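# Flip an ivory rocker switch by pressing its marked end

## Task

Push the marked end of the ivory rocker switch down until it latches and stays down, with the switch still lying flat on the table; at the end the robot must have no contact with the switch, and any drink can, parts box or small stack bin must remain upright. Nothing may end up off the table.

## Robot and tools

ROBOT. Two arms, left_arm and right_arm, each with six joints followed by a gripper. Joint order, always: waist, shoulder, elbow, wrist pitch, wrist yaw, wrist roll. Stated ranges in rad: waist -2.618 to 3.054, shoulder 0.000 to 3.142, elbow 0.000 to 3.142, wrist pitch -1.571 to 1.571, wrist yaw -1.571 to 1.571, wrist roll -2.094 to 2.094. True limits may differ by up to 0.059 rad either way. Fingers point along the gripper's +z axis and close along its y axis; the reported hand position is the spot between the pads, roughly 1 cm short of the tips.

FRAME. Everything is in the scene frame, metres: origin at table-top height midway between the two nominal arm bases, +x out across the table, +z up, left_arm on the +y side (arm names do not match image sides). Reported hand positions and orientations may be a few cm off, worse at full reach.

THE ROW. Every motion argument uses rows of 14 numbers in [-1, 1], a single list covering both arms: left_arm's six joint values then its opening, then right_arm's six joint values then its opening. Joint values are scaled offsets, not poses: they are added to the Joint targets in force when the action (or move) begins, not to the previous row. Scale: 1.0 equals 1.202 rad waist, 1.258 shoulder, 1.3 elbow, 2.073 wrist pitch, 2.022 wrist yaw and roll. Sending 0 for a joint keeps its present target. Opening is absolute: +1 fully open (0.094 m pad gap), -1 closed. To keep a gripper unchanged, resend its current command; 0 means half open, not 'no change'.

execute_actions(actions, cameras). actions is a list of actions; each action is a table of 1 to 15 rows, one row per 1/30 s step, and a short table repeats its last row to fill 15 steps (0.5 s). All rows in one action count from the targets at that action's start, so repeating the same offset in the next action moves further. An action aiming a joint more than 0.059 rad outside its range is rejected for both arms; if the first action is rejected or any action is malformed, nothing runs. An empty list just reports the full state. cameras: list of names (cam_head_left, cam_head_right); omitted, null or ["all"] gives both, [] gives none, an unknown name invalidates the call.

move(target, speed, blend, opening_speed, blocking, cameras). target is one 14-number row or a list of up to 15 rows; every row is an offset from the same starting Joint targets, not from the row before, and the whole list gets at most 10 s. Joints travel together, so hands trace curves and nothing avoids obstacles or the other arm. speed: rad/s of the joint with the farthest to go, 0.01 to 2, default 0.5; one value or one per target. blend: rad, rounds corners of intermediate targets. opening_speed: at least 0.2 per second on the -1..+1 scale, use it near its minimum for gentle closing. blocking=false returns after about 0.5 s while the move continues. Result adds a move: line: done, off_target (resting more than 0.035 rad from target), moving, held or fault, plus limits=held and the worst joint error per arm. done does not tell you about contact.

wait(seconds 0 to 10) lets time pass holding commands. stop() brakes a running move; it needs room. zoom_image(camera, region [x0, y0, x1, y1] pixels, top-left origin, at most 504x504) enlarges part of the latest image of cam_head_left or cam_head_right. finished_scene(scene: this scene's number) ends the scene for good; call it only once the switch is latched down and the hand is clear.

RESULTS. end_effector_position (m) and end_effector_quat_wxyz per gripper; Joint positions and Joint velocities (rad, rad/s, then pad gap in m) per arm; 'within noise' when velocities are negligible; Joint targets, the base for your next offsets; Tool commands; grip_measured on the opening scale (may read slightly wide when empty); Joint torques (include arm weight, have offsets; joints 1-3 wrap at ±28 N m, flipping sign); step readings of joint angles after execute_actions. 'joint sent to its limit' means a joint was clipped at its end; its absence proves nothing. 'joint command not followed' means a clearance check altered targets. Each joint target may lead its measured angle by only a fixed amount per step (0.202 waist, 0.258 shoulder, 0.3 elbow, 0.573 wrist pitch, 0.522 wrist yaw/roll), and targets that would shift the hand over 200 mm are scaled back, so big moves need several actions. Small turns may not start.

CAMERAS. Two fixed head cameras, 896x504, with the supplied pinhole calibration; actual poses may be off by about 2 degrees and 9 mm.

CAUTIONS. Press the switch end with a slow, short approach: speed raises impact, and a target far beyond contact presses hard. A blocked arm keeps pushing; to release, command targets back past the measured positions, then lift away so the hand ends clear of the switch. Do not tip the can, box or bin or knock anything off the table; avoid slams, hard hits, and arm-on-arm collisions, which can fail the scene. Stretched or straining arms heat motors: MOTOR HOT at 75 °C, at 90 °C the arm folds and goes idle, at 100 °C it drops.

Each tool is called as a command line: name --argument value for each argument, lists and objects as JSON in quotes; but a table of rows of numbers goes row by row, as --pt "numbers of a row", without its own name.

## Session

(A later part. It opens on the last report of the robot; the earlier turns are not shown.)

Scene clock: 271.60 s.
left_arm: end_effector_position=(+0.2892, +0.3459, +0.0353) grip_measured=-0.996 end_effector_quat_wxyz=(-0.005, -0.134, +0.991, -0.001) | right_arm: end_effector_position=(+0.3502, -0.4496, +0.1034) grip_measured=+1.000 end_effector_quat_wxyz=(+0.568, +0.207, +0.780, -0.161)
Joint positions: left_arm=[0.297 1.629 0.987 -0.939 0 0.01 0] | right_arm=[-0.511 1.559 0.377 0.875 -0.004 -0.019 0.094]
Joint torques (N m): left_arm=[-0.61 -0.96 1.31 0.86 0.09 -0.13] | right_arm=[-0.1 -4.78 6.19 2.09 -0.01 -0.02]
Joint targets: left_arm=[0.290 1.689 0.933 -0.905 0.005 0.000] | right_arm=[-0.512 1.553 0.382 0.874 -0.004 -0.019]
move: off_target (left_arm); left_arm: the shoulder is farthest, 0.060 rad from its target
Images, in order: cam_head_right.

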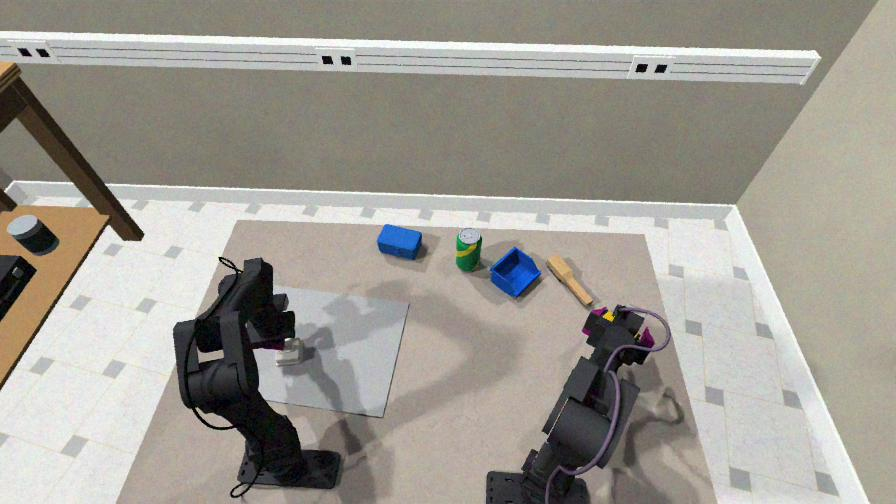

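move --target '[0, 0.0400, -0.0300, 0.01, 0, 0, -1, 0, 0, 0, 0, 0, 0, 1]' --speed 0.08 --cameras '["cam_head_right"]'

zoom_image --camera "cam_head_right" --region '[270, 330, 310, 370]'

Scene clock: 274.47 s.
left_arm: end_effector_position=(+0.2858, +0.3449, +0.0313) grip_measured=-0.996 end_effector_quat_wxyz=(-0.013, -0.134, +0.991, -0.002) | right_arm: end_effector_position=(+0.3502, -0.4496, +0.1034) grip_measured=+1.000 end_effector_quat_wxyz=(+0.568, +0.207, +0.780, -0.161)
Joint positions: left_arm=[0.297 1.638 0.98 -0.939 0 0.01 0] | right_arm=[-0.511 1.559 0.377 0.875 -0.004 -0.019 0.094]
Joint torques (N m): left_arm=[-0.64 2.48 -1.61 1.1 0.08 -0.13] | right_arm=[-0.12 -4.77 6.2 2.09 -0.01 -0.03]
Joint targets: left_arm=[0.290 1.740 0.894 -0.884 0.005 0.000] | right_arm=[-0.512 1.553 0.382 0.874 -0.004 -0.019]
move: off_target (left_arm); left_arm: the shoulder is farthest, 0.101 rad from its target
Images, in order: cam_head_right.

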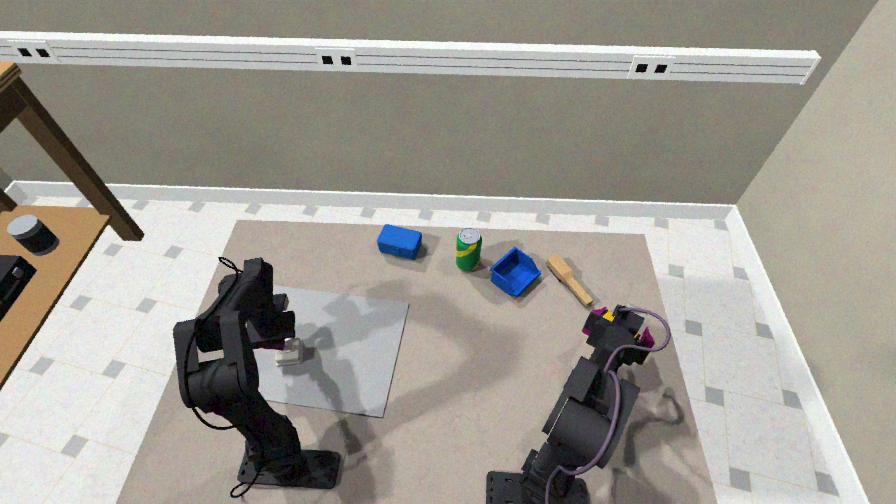

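Scaled by 12.600 from the camera's 896x504 image, which has a finer 1280x720 frame.

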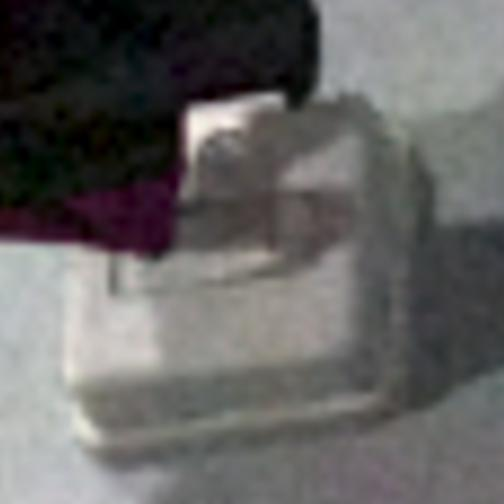

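move --pt "0 -0.0811 0.1215 -0.0415 0 0 -1 0 0 0 0 0 0 1" --pt "0 -0.1232 0.1815 -0.109 0 0 -1 0 0 0 0 0 0 1" --pt "0.333 -0.1232 0.1815 -0.109 0 0 -1 0 0 0 0 0 0 1" --speed '[0.2, 0.4, 0.7]'

zoom_image --camera "cam_head_right" --region '[260, 325, 310, 375]'

zoom_image --camera "cam_head_left" --region '[240, 330, 290, 380]'

Scene clock: 279.60 s.
left_arm: end_effector_position=(+0.2424, +0.4373, +0.0673) grip_measured=-0.996 end_effector_quat_wxyz=(-0.017, -0.325, +0.945, -0.008) | right_arm: end_effector_position=(+0.3502, -0.4496, +0.1034) grip_measured=+1.000 end_effector_quat_wxyz=(+0.568, +0.207, +0.780, -0.161)
Joint positions: left_arm=[0.689 1.616 1.108 -1.101 0.004 0.009 0] | right_arm=[-0.511 1.559 0.377 0.875 -0.004 -0.019 0.094]
Joint torques (N m): left_arm=[0.06 -8.46 8.76 0.36 0.04 -0.12] | right_arm=[-0.1 -4.78 6.2 2.09 -0.01 -0.02]
Joint targets: left_arm=[0.691 1.585 1.130 -1.110 0.005 0.000] | right_arm=[-0.512 1.553 0.382 0.874 -0.004 -0.019]
move: done

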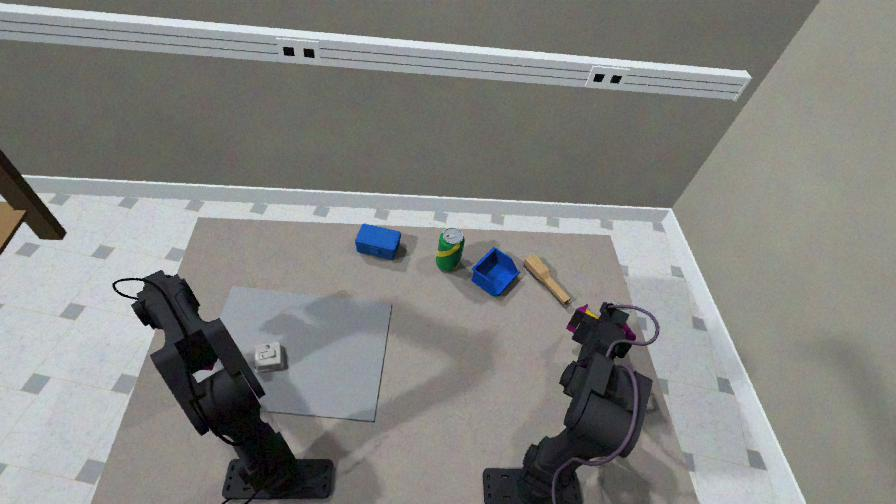

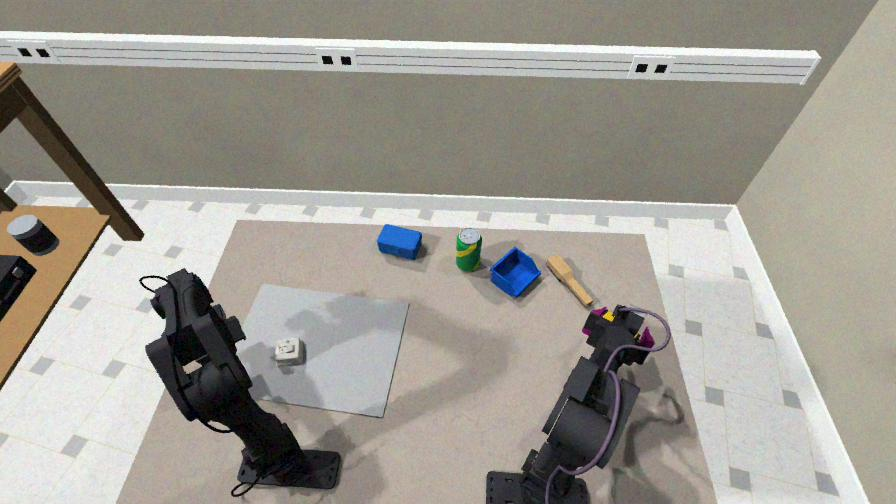

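Scaled by 10.080 from the camera's 896x504 image, which has a finer 1280x720 frame.

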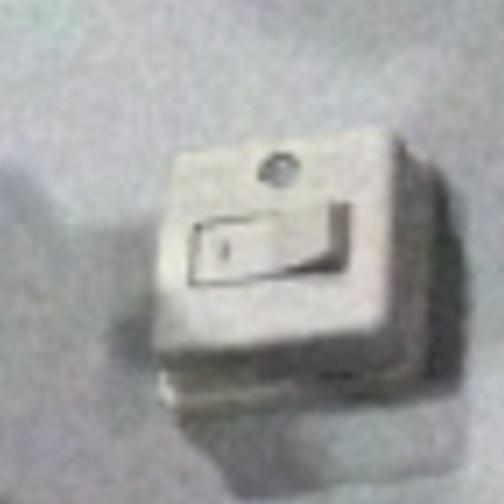

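Scaled by 10.080 from the camera's 896x504 image, which has a finer 1280x720 frame.

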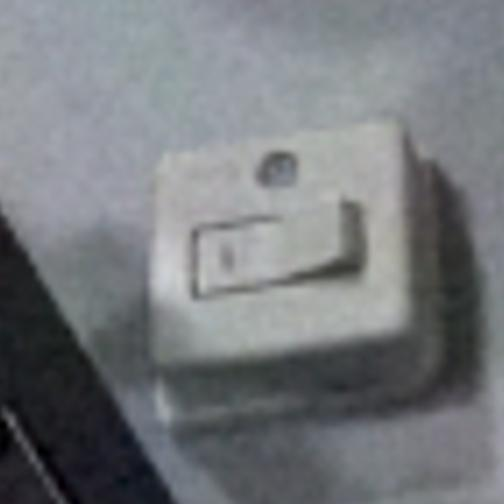

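move --pt "0 0 0 0 0 0 -1 0.1 0.025 0.79 -0.957 0 0.009 -1" --pt "0 0 0 0 0 0 -1 0.1 0.025 0.575 -0.957 0 0.009 -1" --speed '[1.0, 0.4]'

Scene clock: 287.57 s.
left_arm: end_effector_position=(+0.2422, +0.4372, +0.0673) grip_measured=-0.996 end_effector_quat_wxyz=(-0.018, -0.325, +0.945, -0.008) | right_arm: end_effector_position=(+0.2574, -0.3569, +0.0877) grip_measured=-0.997 end_effector_quat_wxyz=(+0.018, +0.209, +0.978, -0.002)
Joint positions: left_arm=[0.689 1.616 1.108 -1.102 0.004 0.009 0] | right_arm=[-0.396 1.572 1.146 -1.109 -0.004 -0.006 0]
Joint torques (N m): left_arm=[0.08 -8.46 8.75 0.37 0.03 -0.11] | right_arm=[0.4 -4.31 5.15 0.42 -0.01 0.03]
Joint targets: left_arm=[0.691 1.585 1.130 -1.110 0.005 0.000] | right_arm=[-0.392 1.584 1.130 -1.110 -0.004 0.000]
move: done

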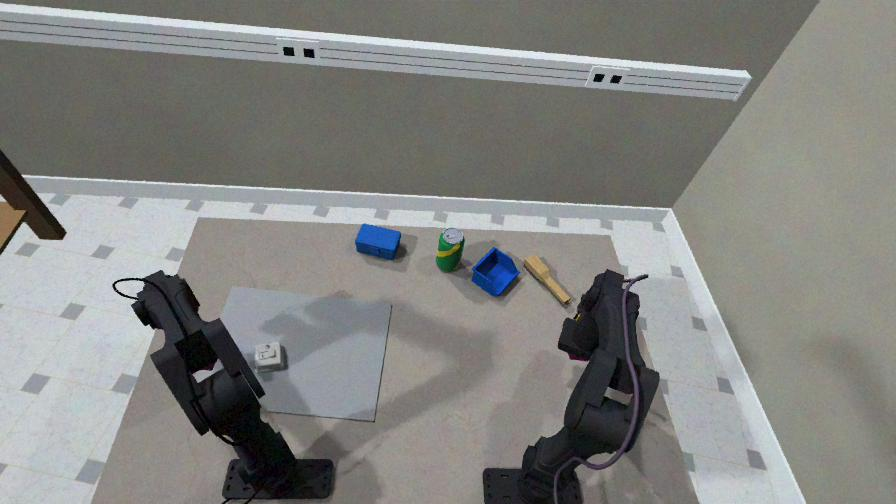

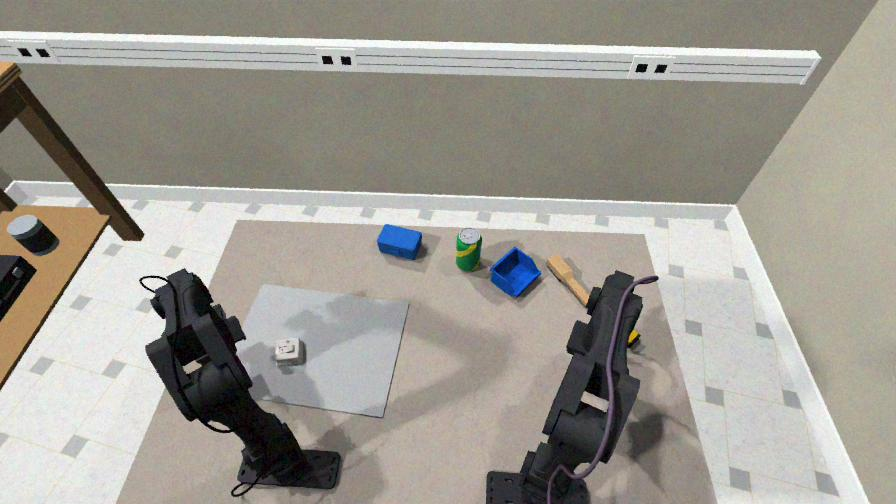

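zoom_image --camera "cam_head_left" --region '[545, 310, 625, 370]'

zoom_image --camera "cam_head_right" --region '[560, 310, 640, 370]'

Scaled by 6.300 from the camera's 896x504 image, which has a finer 1280x720 frame.

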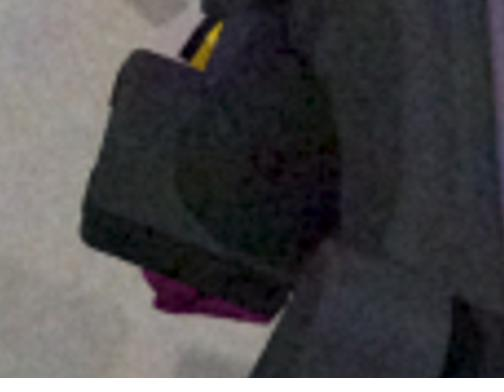

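Scaled by 6.300 from the camera's 896x504 image, which has a finer 1280x720 frame.

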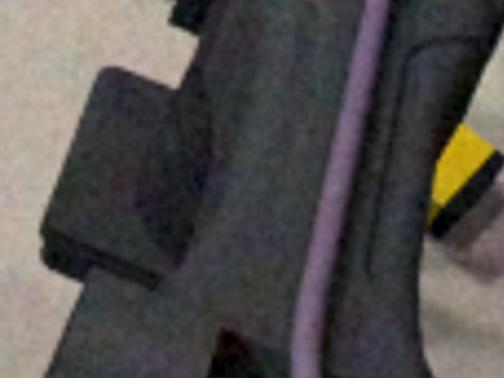

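zoom_image --camera "cam_head_left" --region '[170, 200, 230, 240]'

zoom_image --camera "cam_head_right" --region '[210, 200, 270, 240]'

zoom_image --camera "cam_head_left" --region '[215, 440, 345, 504]'

zoom_image --camera "cam_head_right" --region '[225, 430, 355, 494]'

Scaled by 8.400 from the camera's 896x504 image, which has a finer 1280x720 frame.

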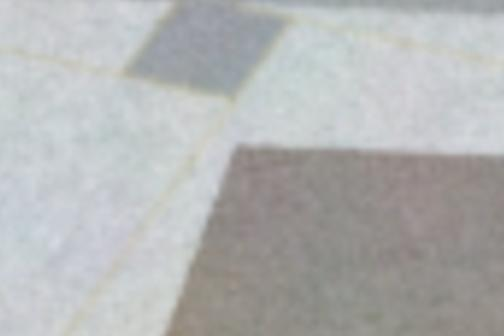

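Scaled by 8.400 from the camera's 896x504 image, which has a finer 1280x720 frame.

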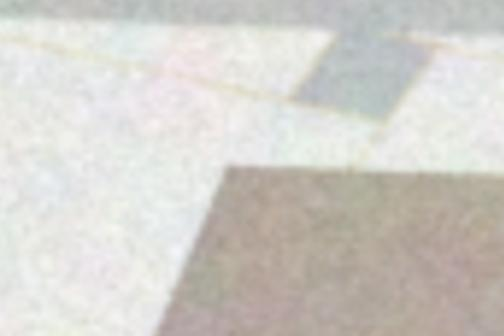

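Scaled by 3.877 from the camera's 896x504 image, which has a finer 1280x720 frame.

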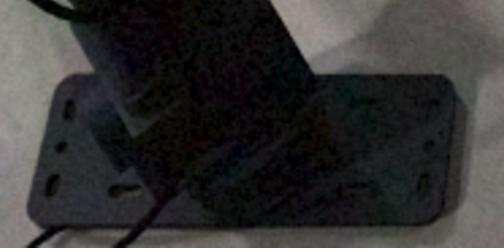

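Scaled by 3.877 from the camera's 896x504 image, which has a finer 1280x720 frame.

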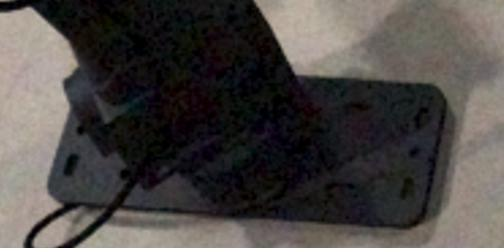

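zoom_image --camera "cam_head_left" --region '[585, 215, 645, 255]'

zoom_image --camera "cam_head_right" --region '[615, 215, 675, 255]'

zoom_image --camera "cam_head_left" --region '[470, 440, 600, 504]'

zoom_image --camera "cam_head_right" --region '[470, 440, 600, 504]'

Scaled by 8.400 from the camera's 896x504 image, which has a finer 1280x720 frame.

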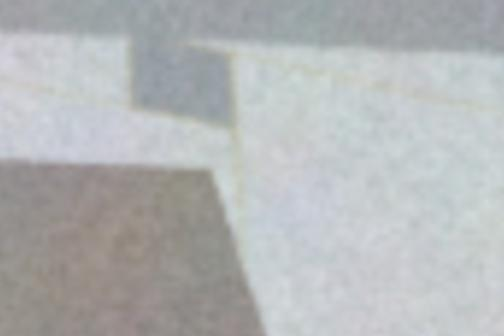

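Scaled by 8.400 from the camera's 896x504 image, which has a finer 1280x720 frame.

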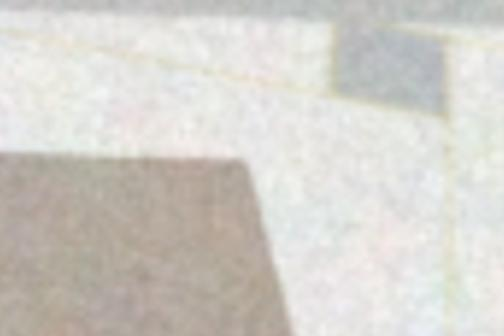

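Scaled by 3.877 from the camera's 896x504 image, which has a finer 1280x720 frame.

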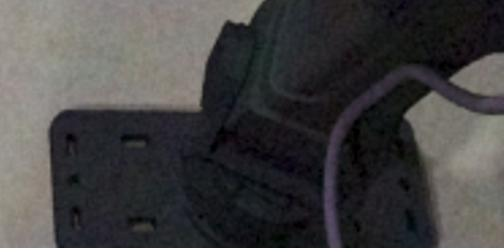

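Scaled by 3.877 from the camera's 896x504 image, which has a finer 1280x720 frame.

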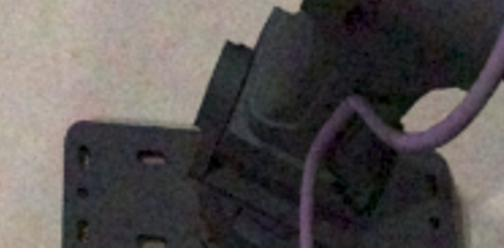

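move --pt "-0.3985 0.0437 -0.0538 0.0482 0 0 -1 0 0 0 0 0 0 -1" --pt "-0.3985 0.0509 -0.1115 0.0941 0 0 -1 0 0 0 0 0 0 -1" --pt "-0.3985 0.1232 -0.1846 0.1158 0 0 -1 0 0 0 0 0 0 -1" --speed '[0.6, 0.15, 0.1]'

zoom_image --camera "cam_head_right" --region '[250, 320, 330, 380]'

Scene clock: 312.60 s.
left_arm: end_effector_position=(+0.2919, +0.3222, +0.0312) grip_measured=-0.996 end_effector_quat_wxyz=(-0.011, -0.093, +0.996, -0.006) | right_arm: end_effector_position=(+0.2574, -0.3569, +0.0877) grip_measured=-0.997 end_effector_quat_wxyz=(+0.018, +0.209, +0.978, -0.002)
Joint positions: left_arm=[0.213 1.637 0.978 -0.935 0.009 0.009 0] | right_arm=[-0.396 1.572 1.146 -1.109 -0.004 -0.006 0]
Joint torques (N m): left_arm=[-0.17 2.45 -1.92 1.18 -0.01 -0.11] | right_arm=[0.39 -4.29 5.2 0.42 -0.01 0.03]
Joint targets: left_arm=[0.212 1.740 0.891 -0.870 0.005 0.000] | right_arm=[-0.392 1.584 1.130 -1.110 -0.004 0.000]
move: off_target (left_arm); left_arm: the shoulder is farthest, 0.103 rad from its target

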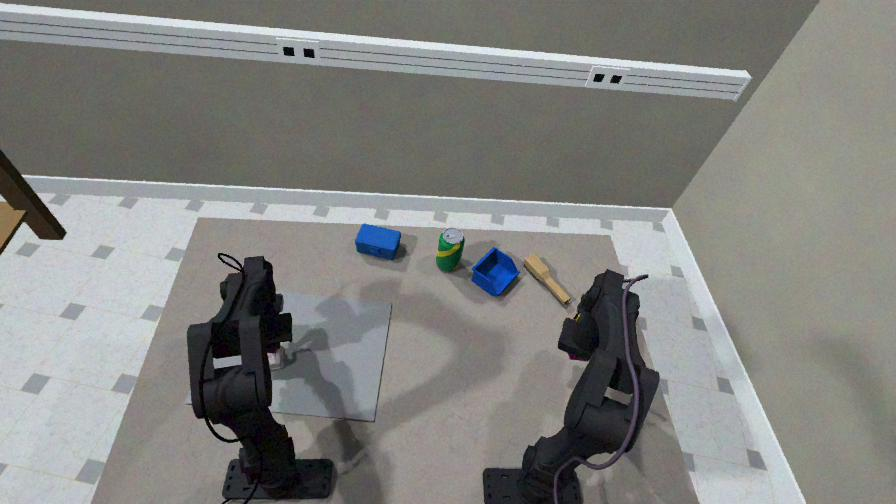

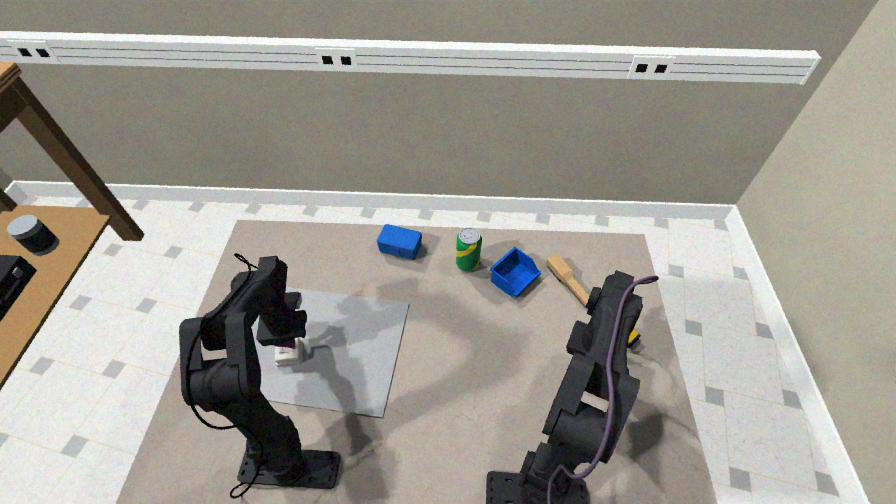

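Scaled by 6.300 from the camera's 896x504 image, which has a finer 1280x720 frame.

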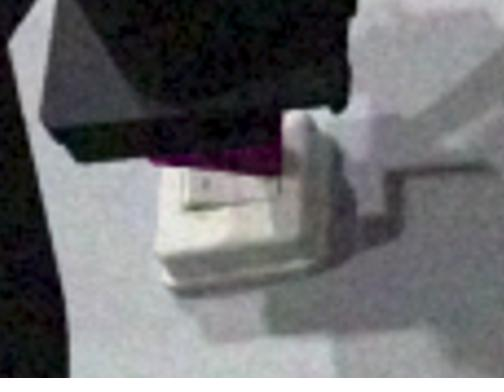

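move --pt "0 -0.0795 0.1415 -0.0772 0 0 -1 0 0 0 0 0 0 -1" --pt "0.0782 -0.0795 0.1415 -0.0627 0 0 -1 0 0 0 0 0 0 -1" --pt "0.0782 -0.0723 0.0723 -0.0169 0 0 -1 0 0 0 0 0 0 -1" --pt "0.0782 0 -0.0008 0.0072 0 0 -1 0 0 0 0 0 0 -1" --pt "0.0782 -0.0795 0.13 -0.0627 0 0 -1 0 0 0 0 0 0 -1" --pt "0.3977 -0.0795 0.176 -0.111 0 0 -1 0 0 0 0 0 0 -1" --speed '[0.25, 0.3, 0.15, 0.1, 0.3, 0.6]'

zoom_image --camera "cam_head_right" --region '[260, 325, 310, 375]'

zoom_image --camera "cam_head_left" --region '[240, 330, 290, 380]'

Scene clock: 323.73 s.
left_arm: end_effector_position=(+0.2405, +0.4349, +0.0583) grip_measured=-0.996 end_effector_quat_wxyz=(-0.030, -0.325, +0.945, -0.014) | right_arm: end_effector_position=(+0.2574, -0.3569, +0.0877) grip_measured=-0.997 end_effector_quat_wxyz=(+0.018, +0.209, +0.978, -0.002)
Joint positions: left_arm=[0.689 1.64 1.095 -1.091 0.007 0.008 0] | right_arm=[-0.396 1.572 1.146 -1.109 -0.004 -0.006 0]
Joint torques (N m): left_arm=[0.08 -6.06 8.9 0.29 -0.01 -0.1] | right_arm=[0.39 -4.29 5.22 0.41 -0.01 0.03]
Joint targets: left_arm=[0.690 1.639 1.119 -1.100 0.005 0.000] | right_arm=[-0.392 1.584 1.130 -1.110 -0.004 0.000]
move: done

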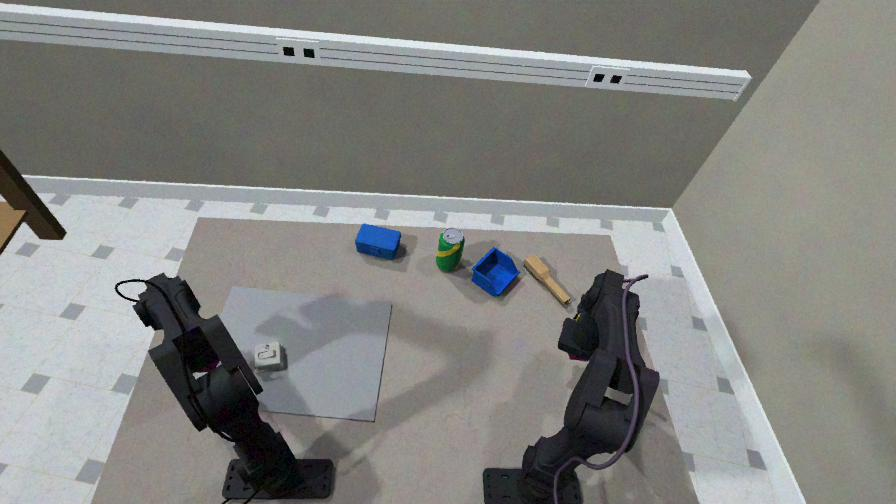

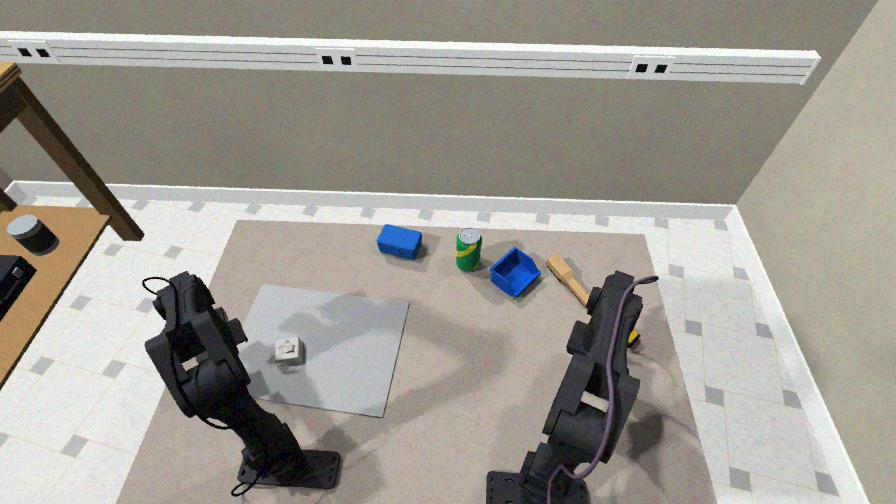

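Scaled by 10.080 from the camera's 896x504 image, which has a finer 1280x720 frame.

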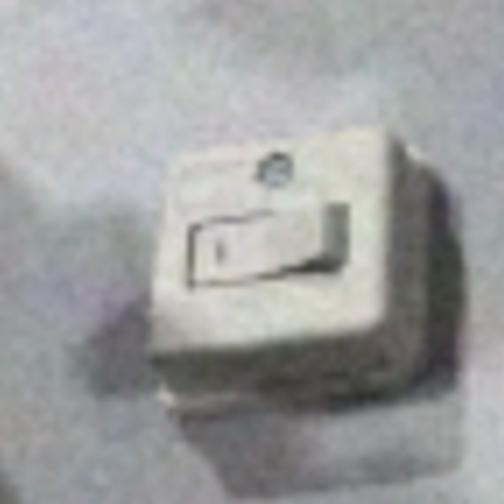

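Scaled by 10.080 from the camera's 896x504 image, which has a finer 1280x720 frame.

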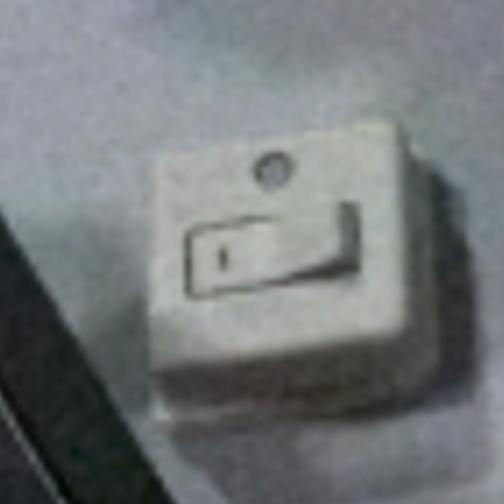

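finished_scene --scene 1

The scene is finished: the task was done.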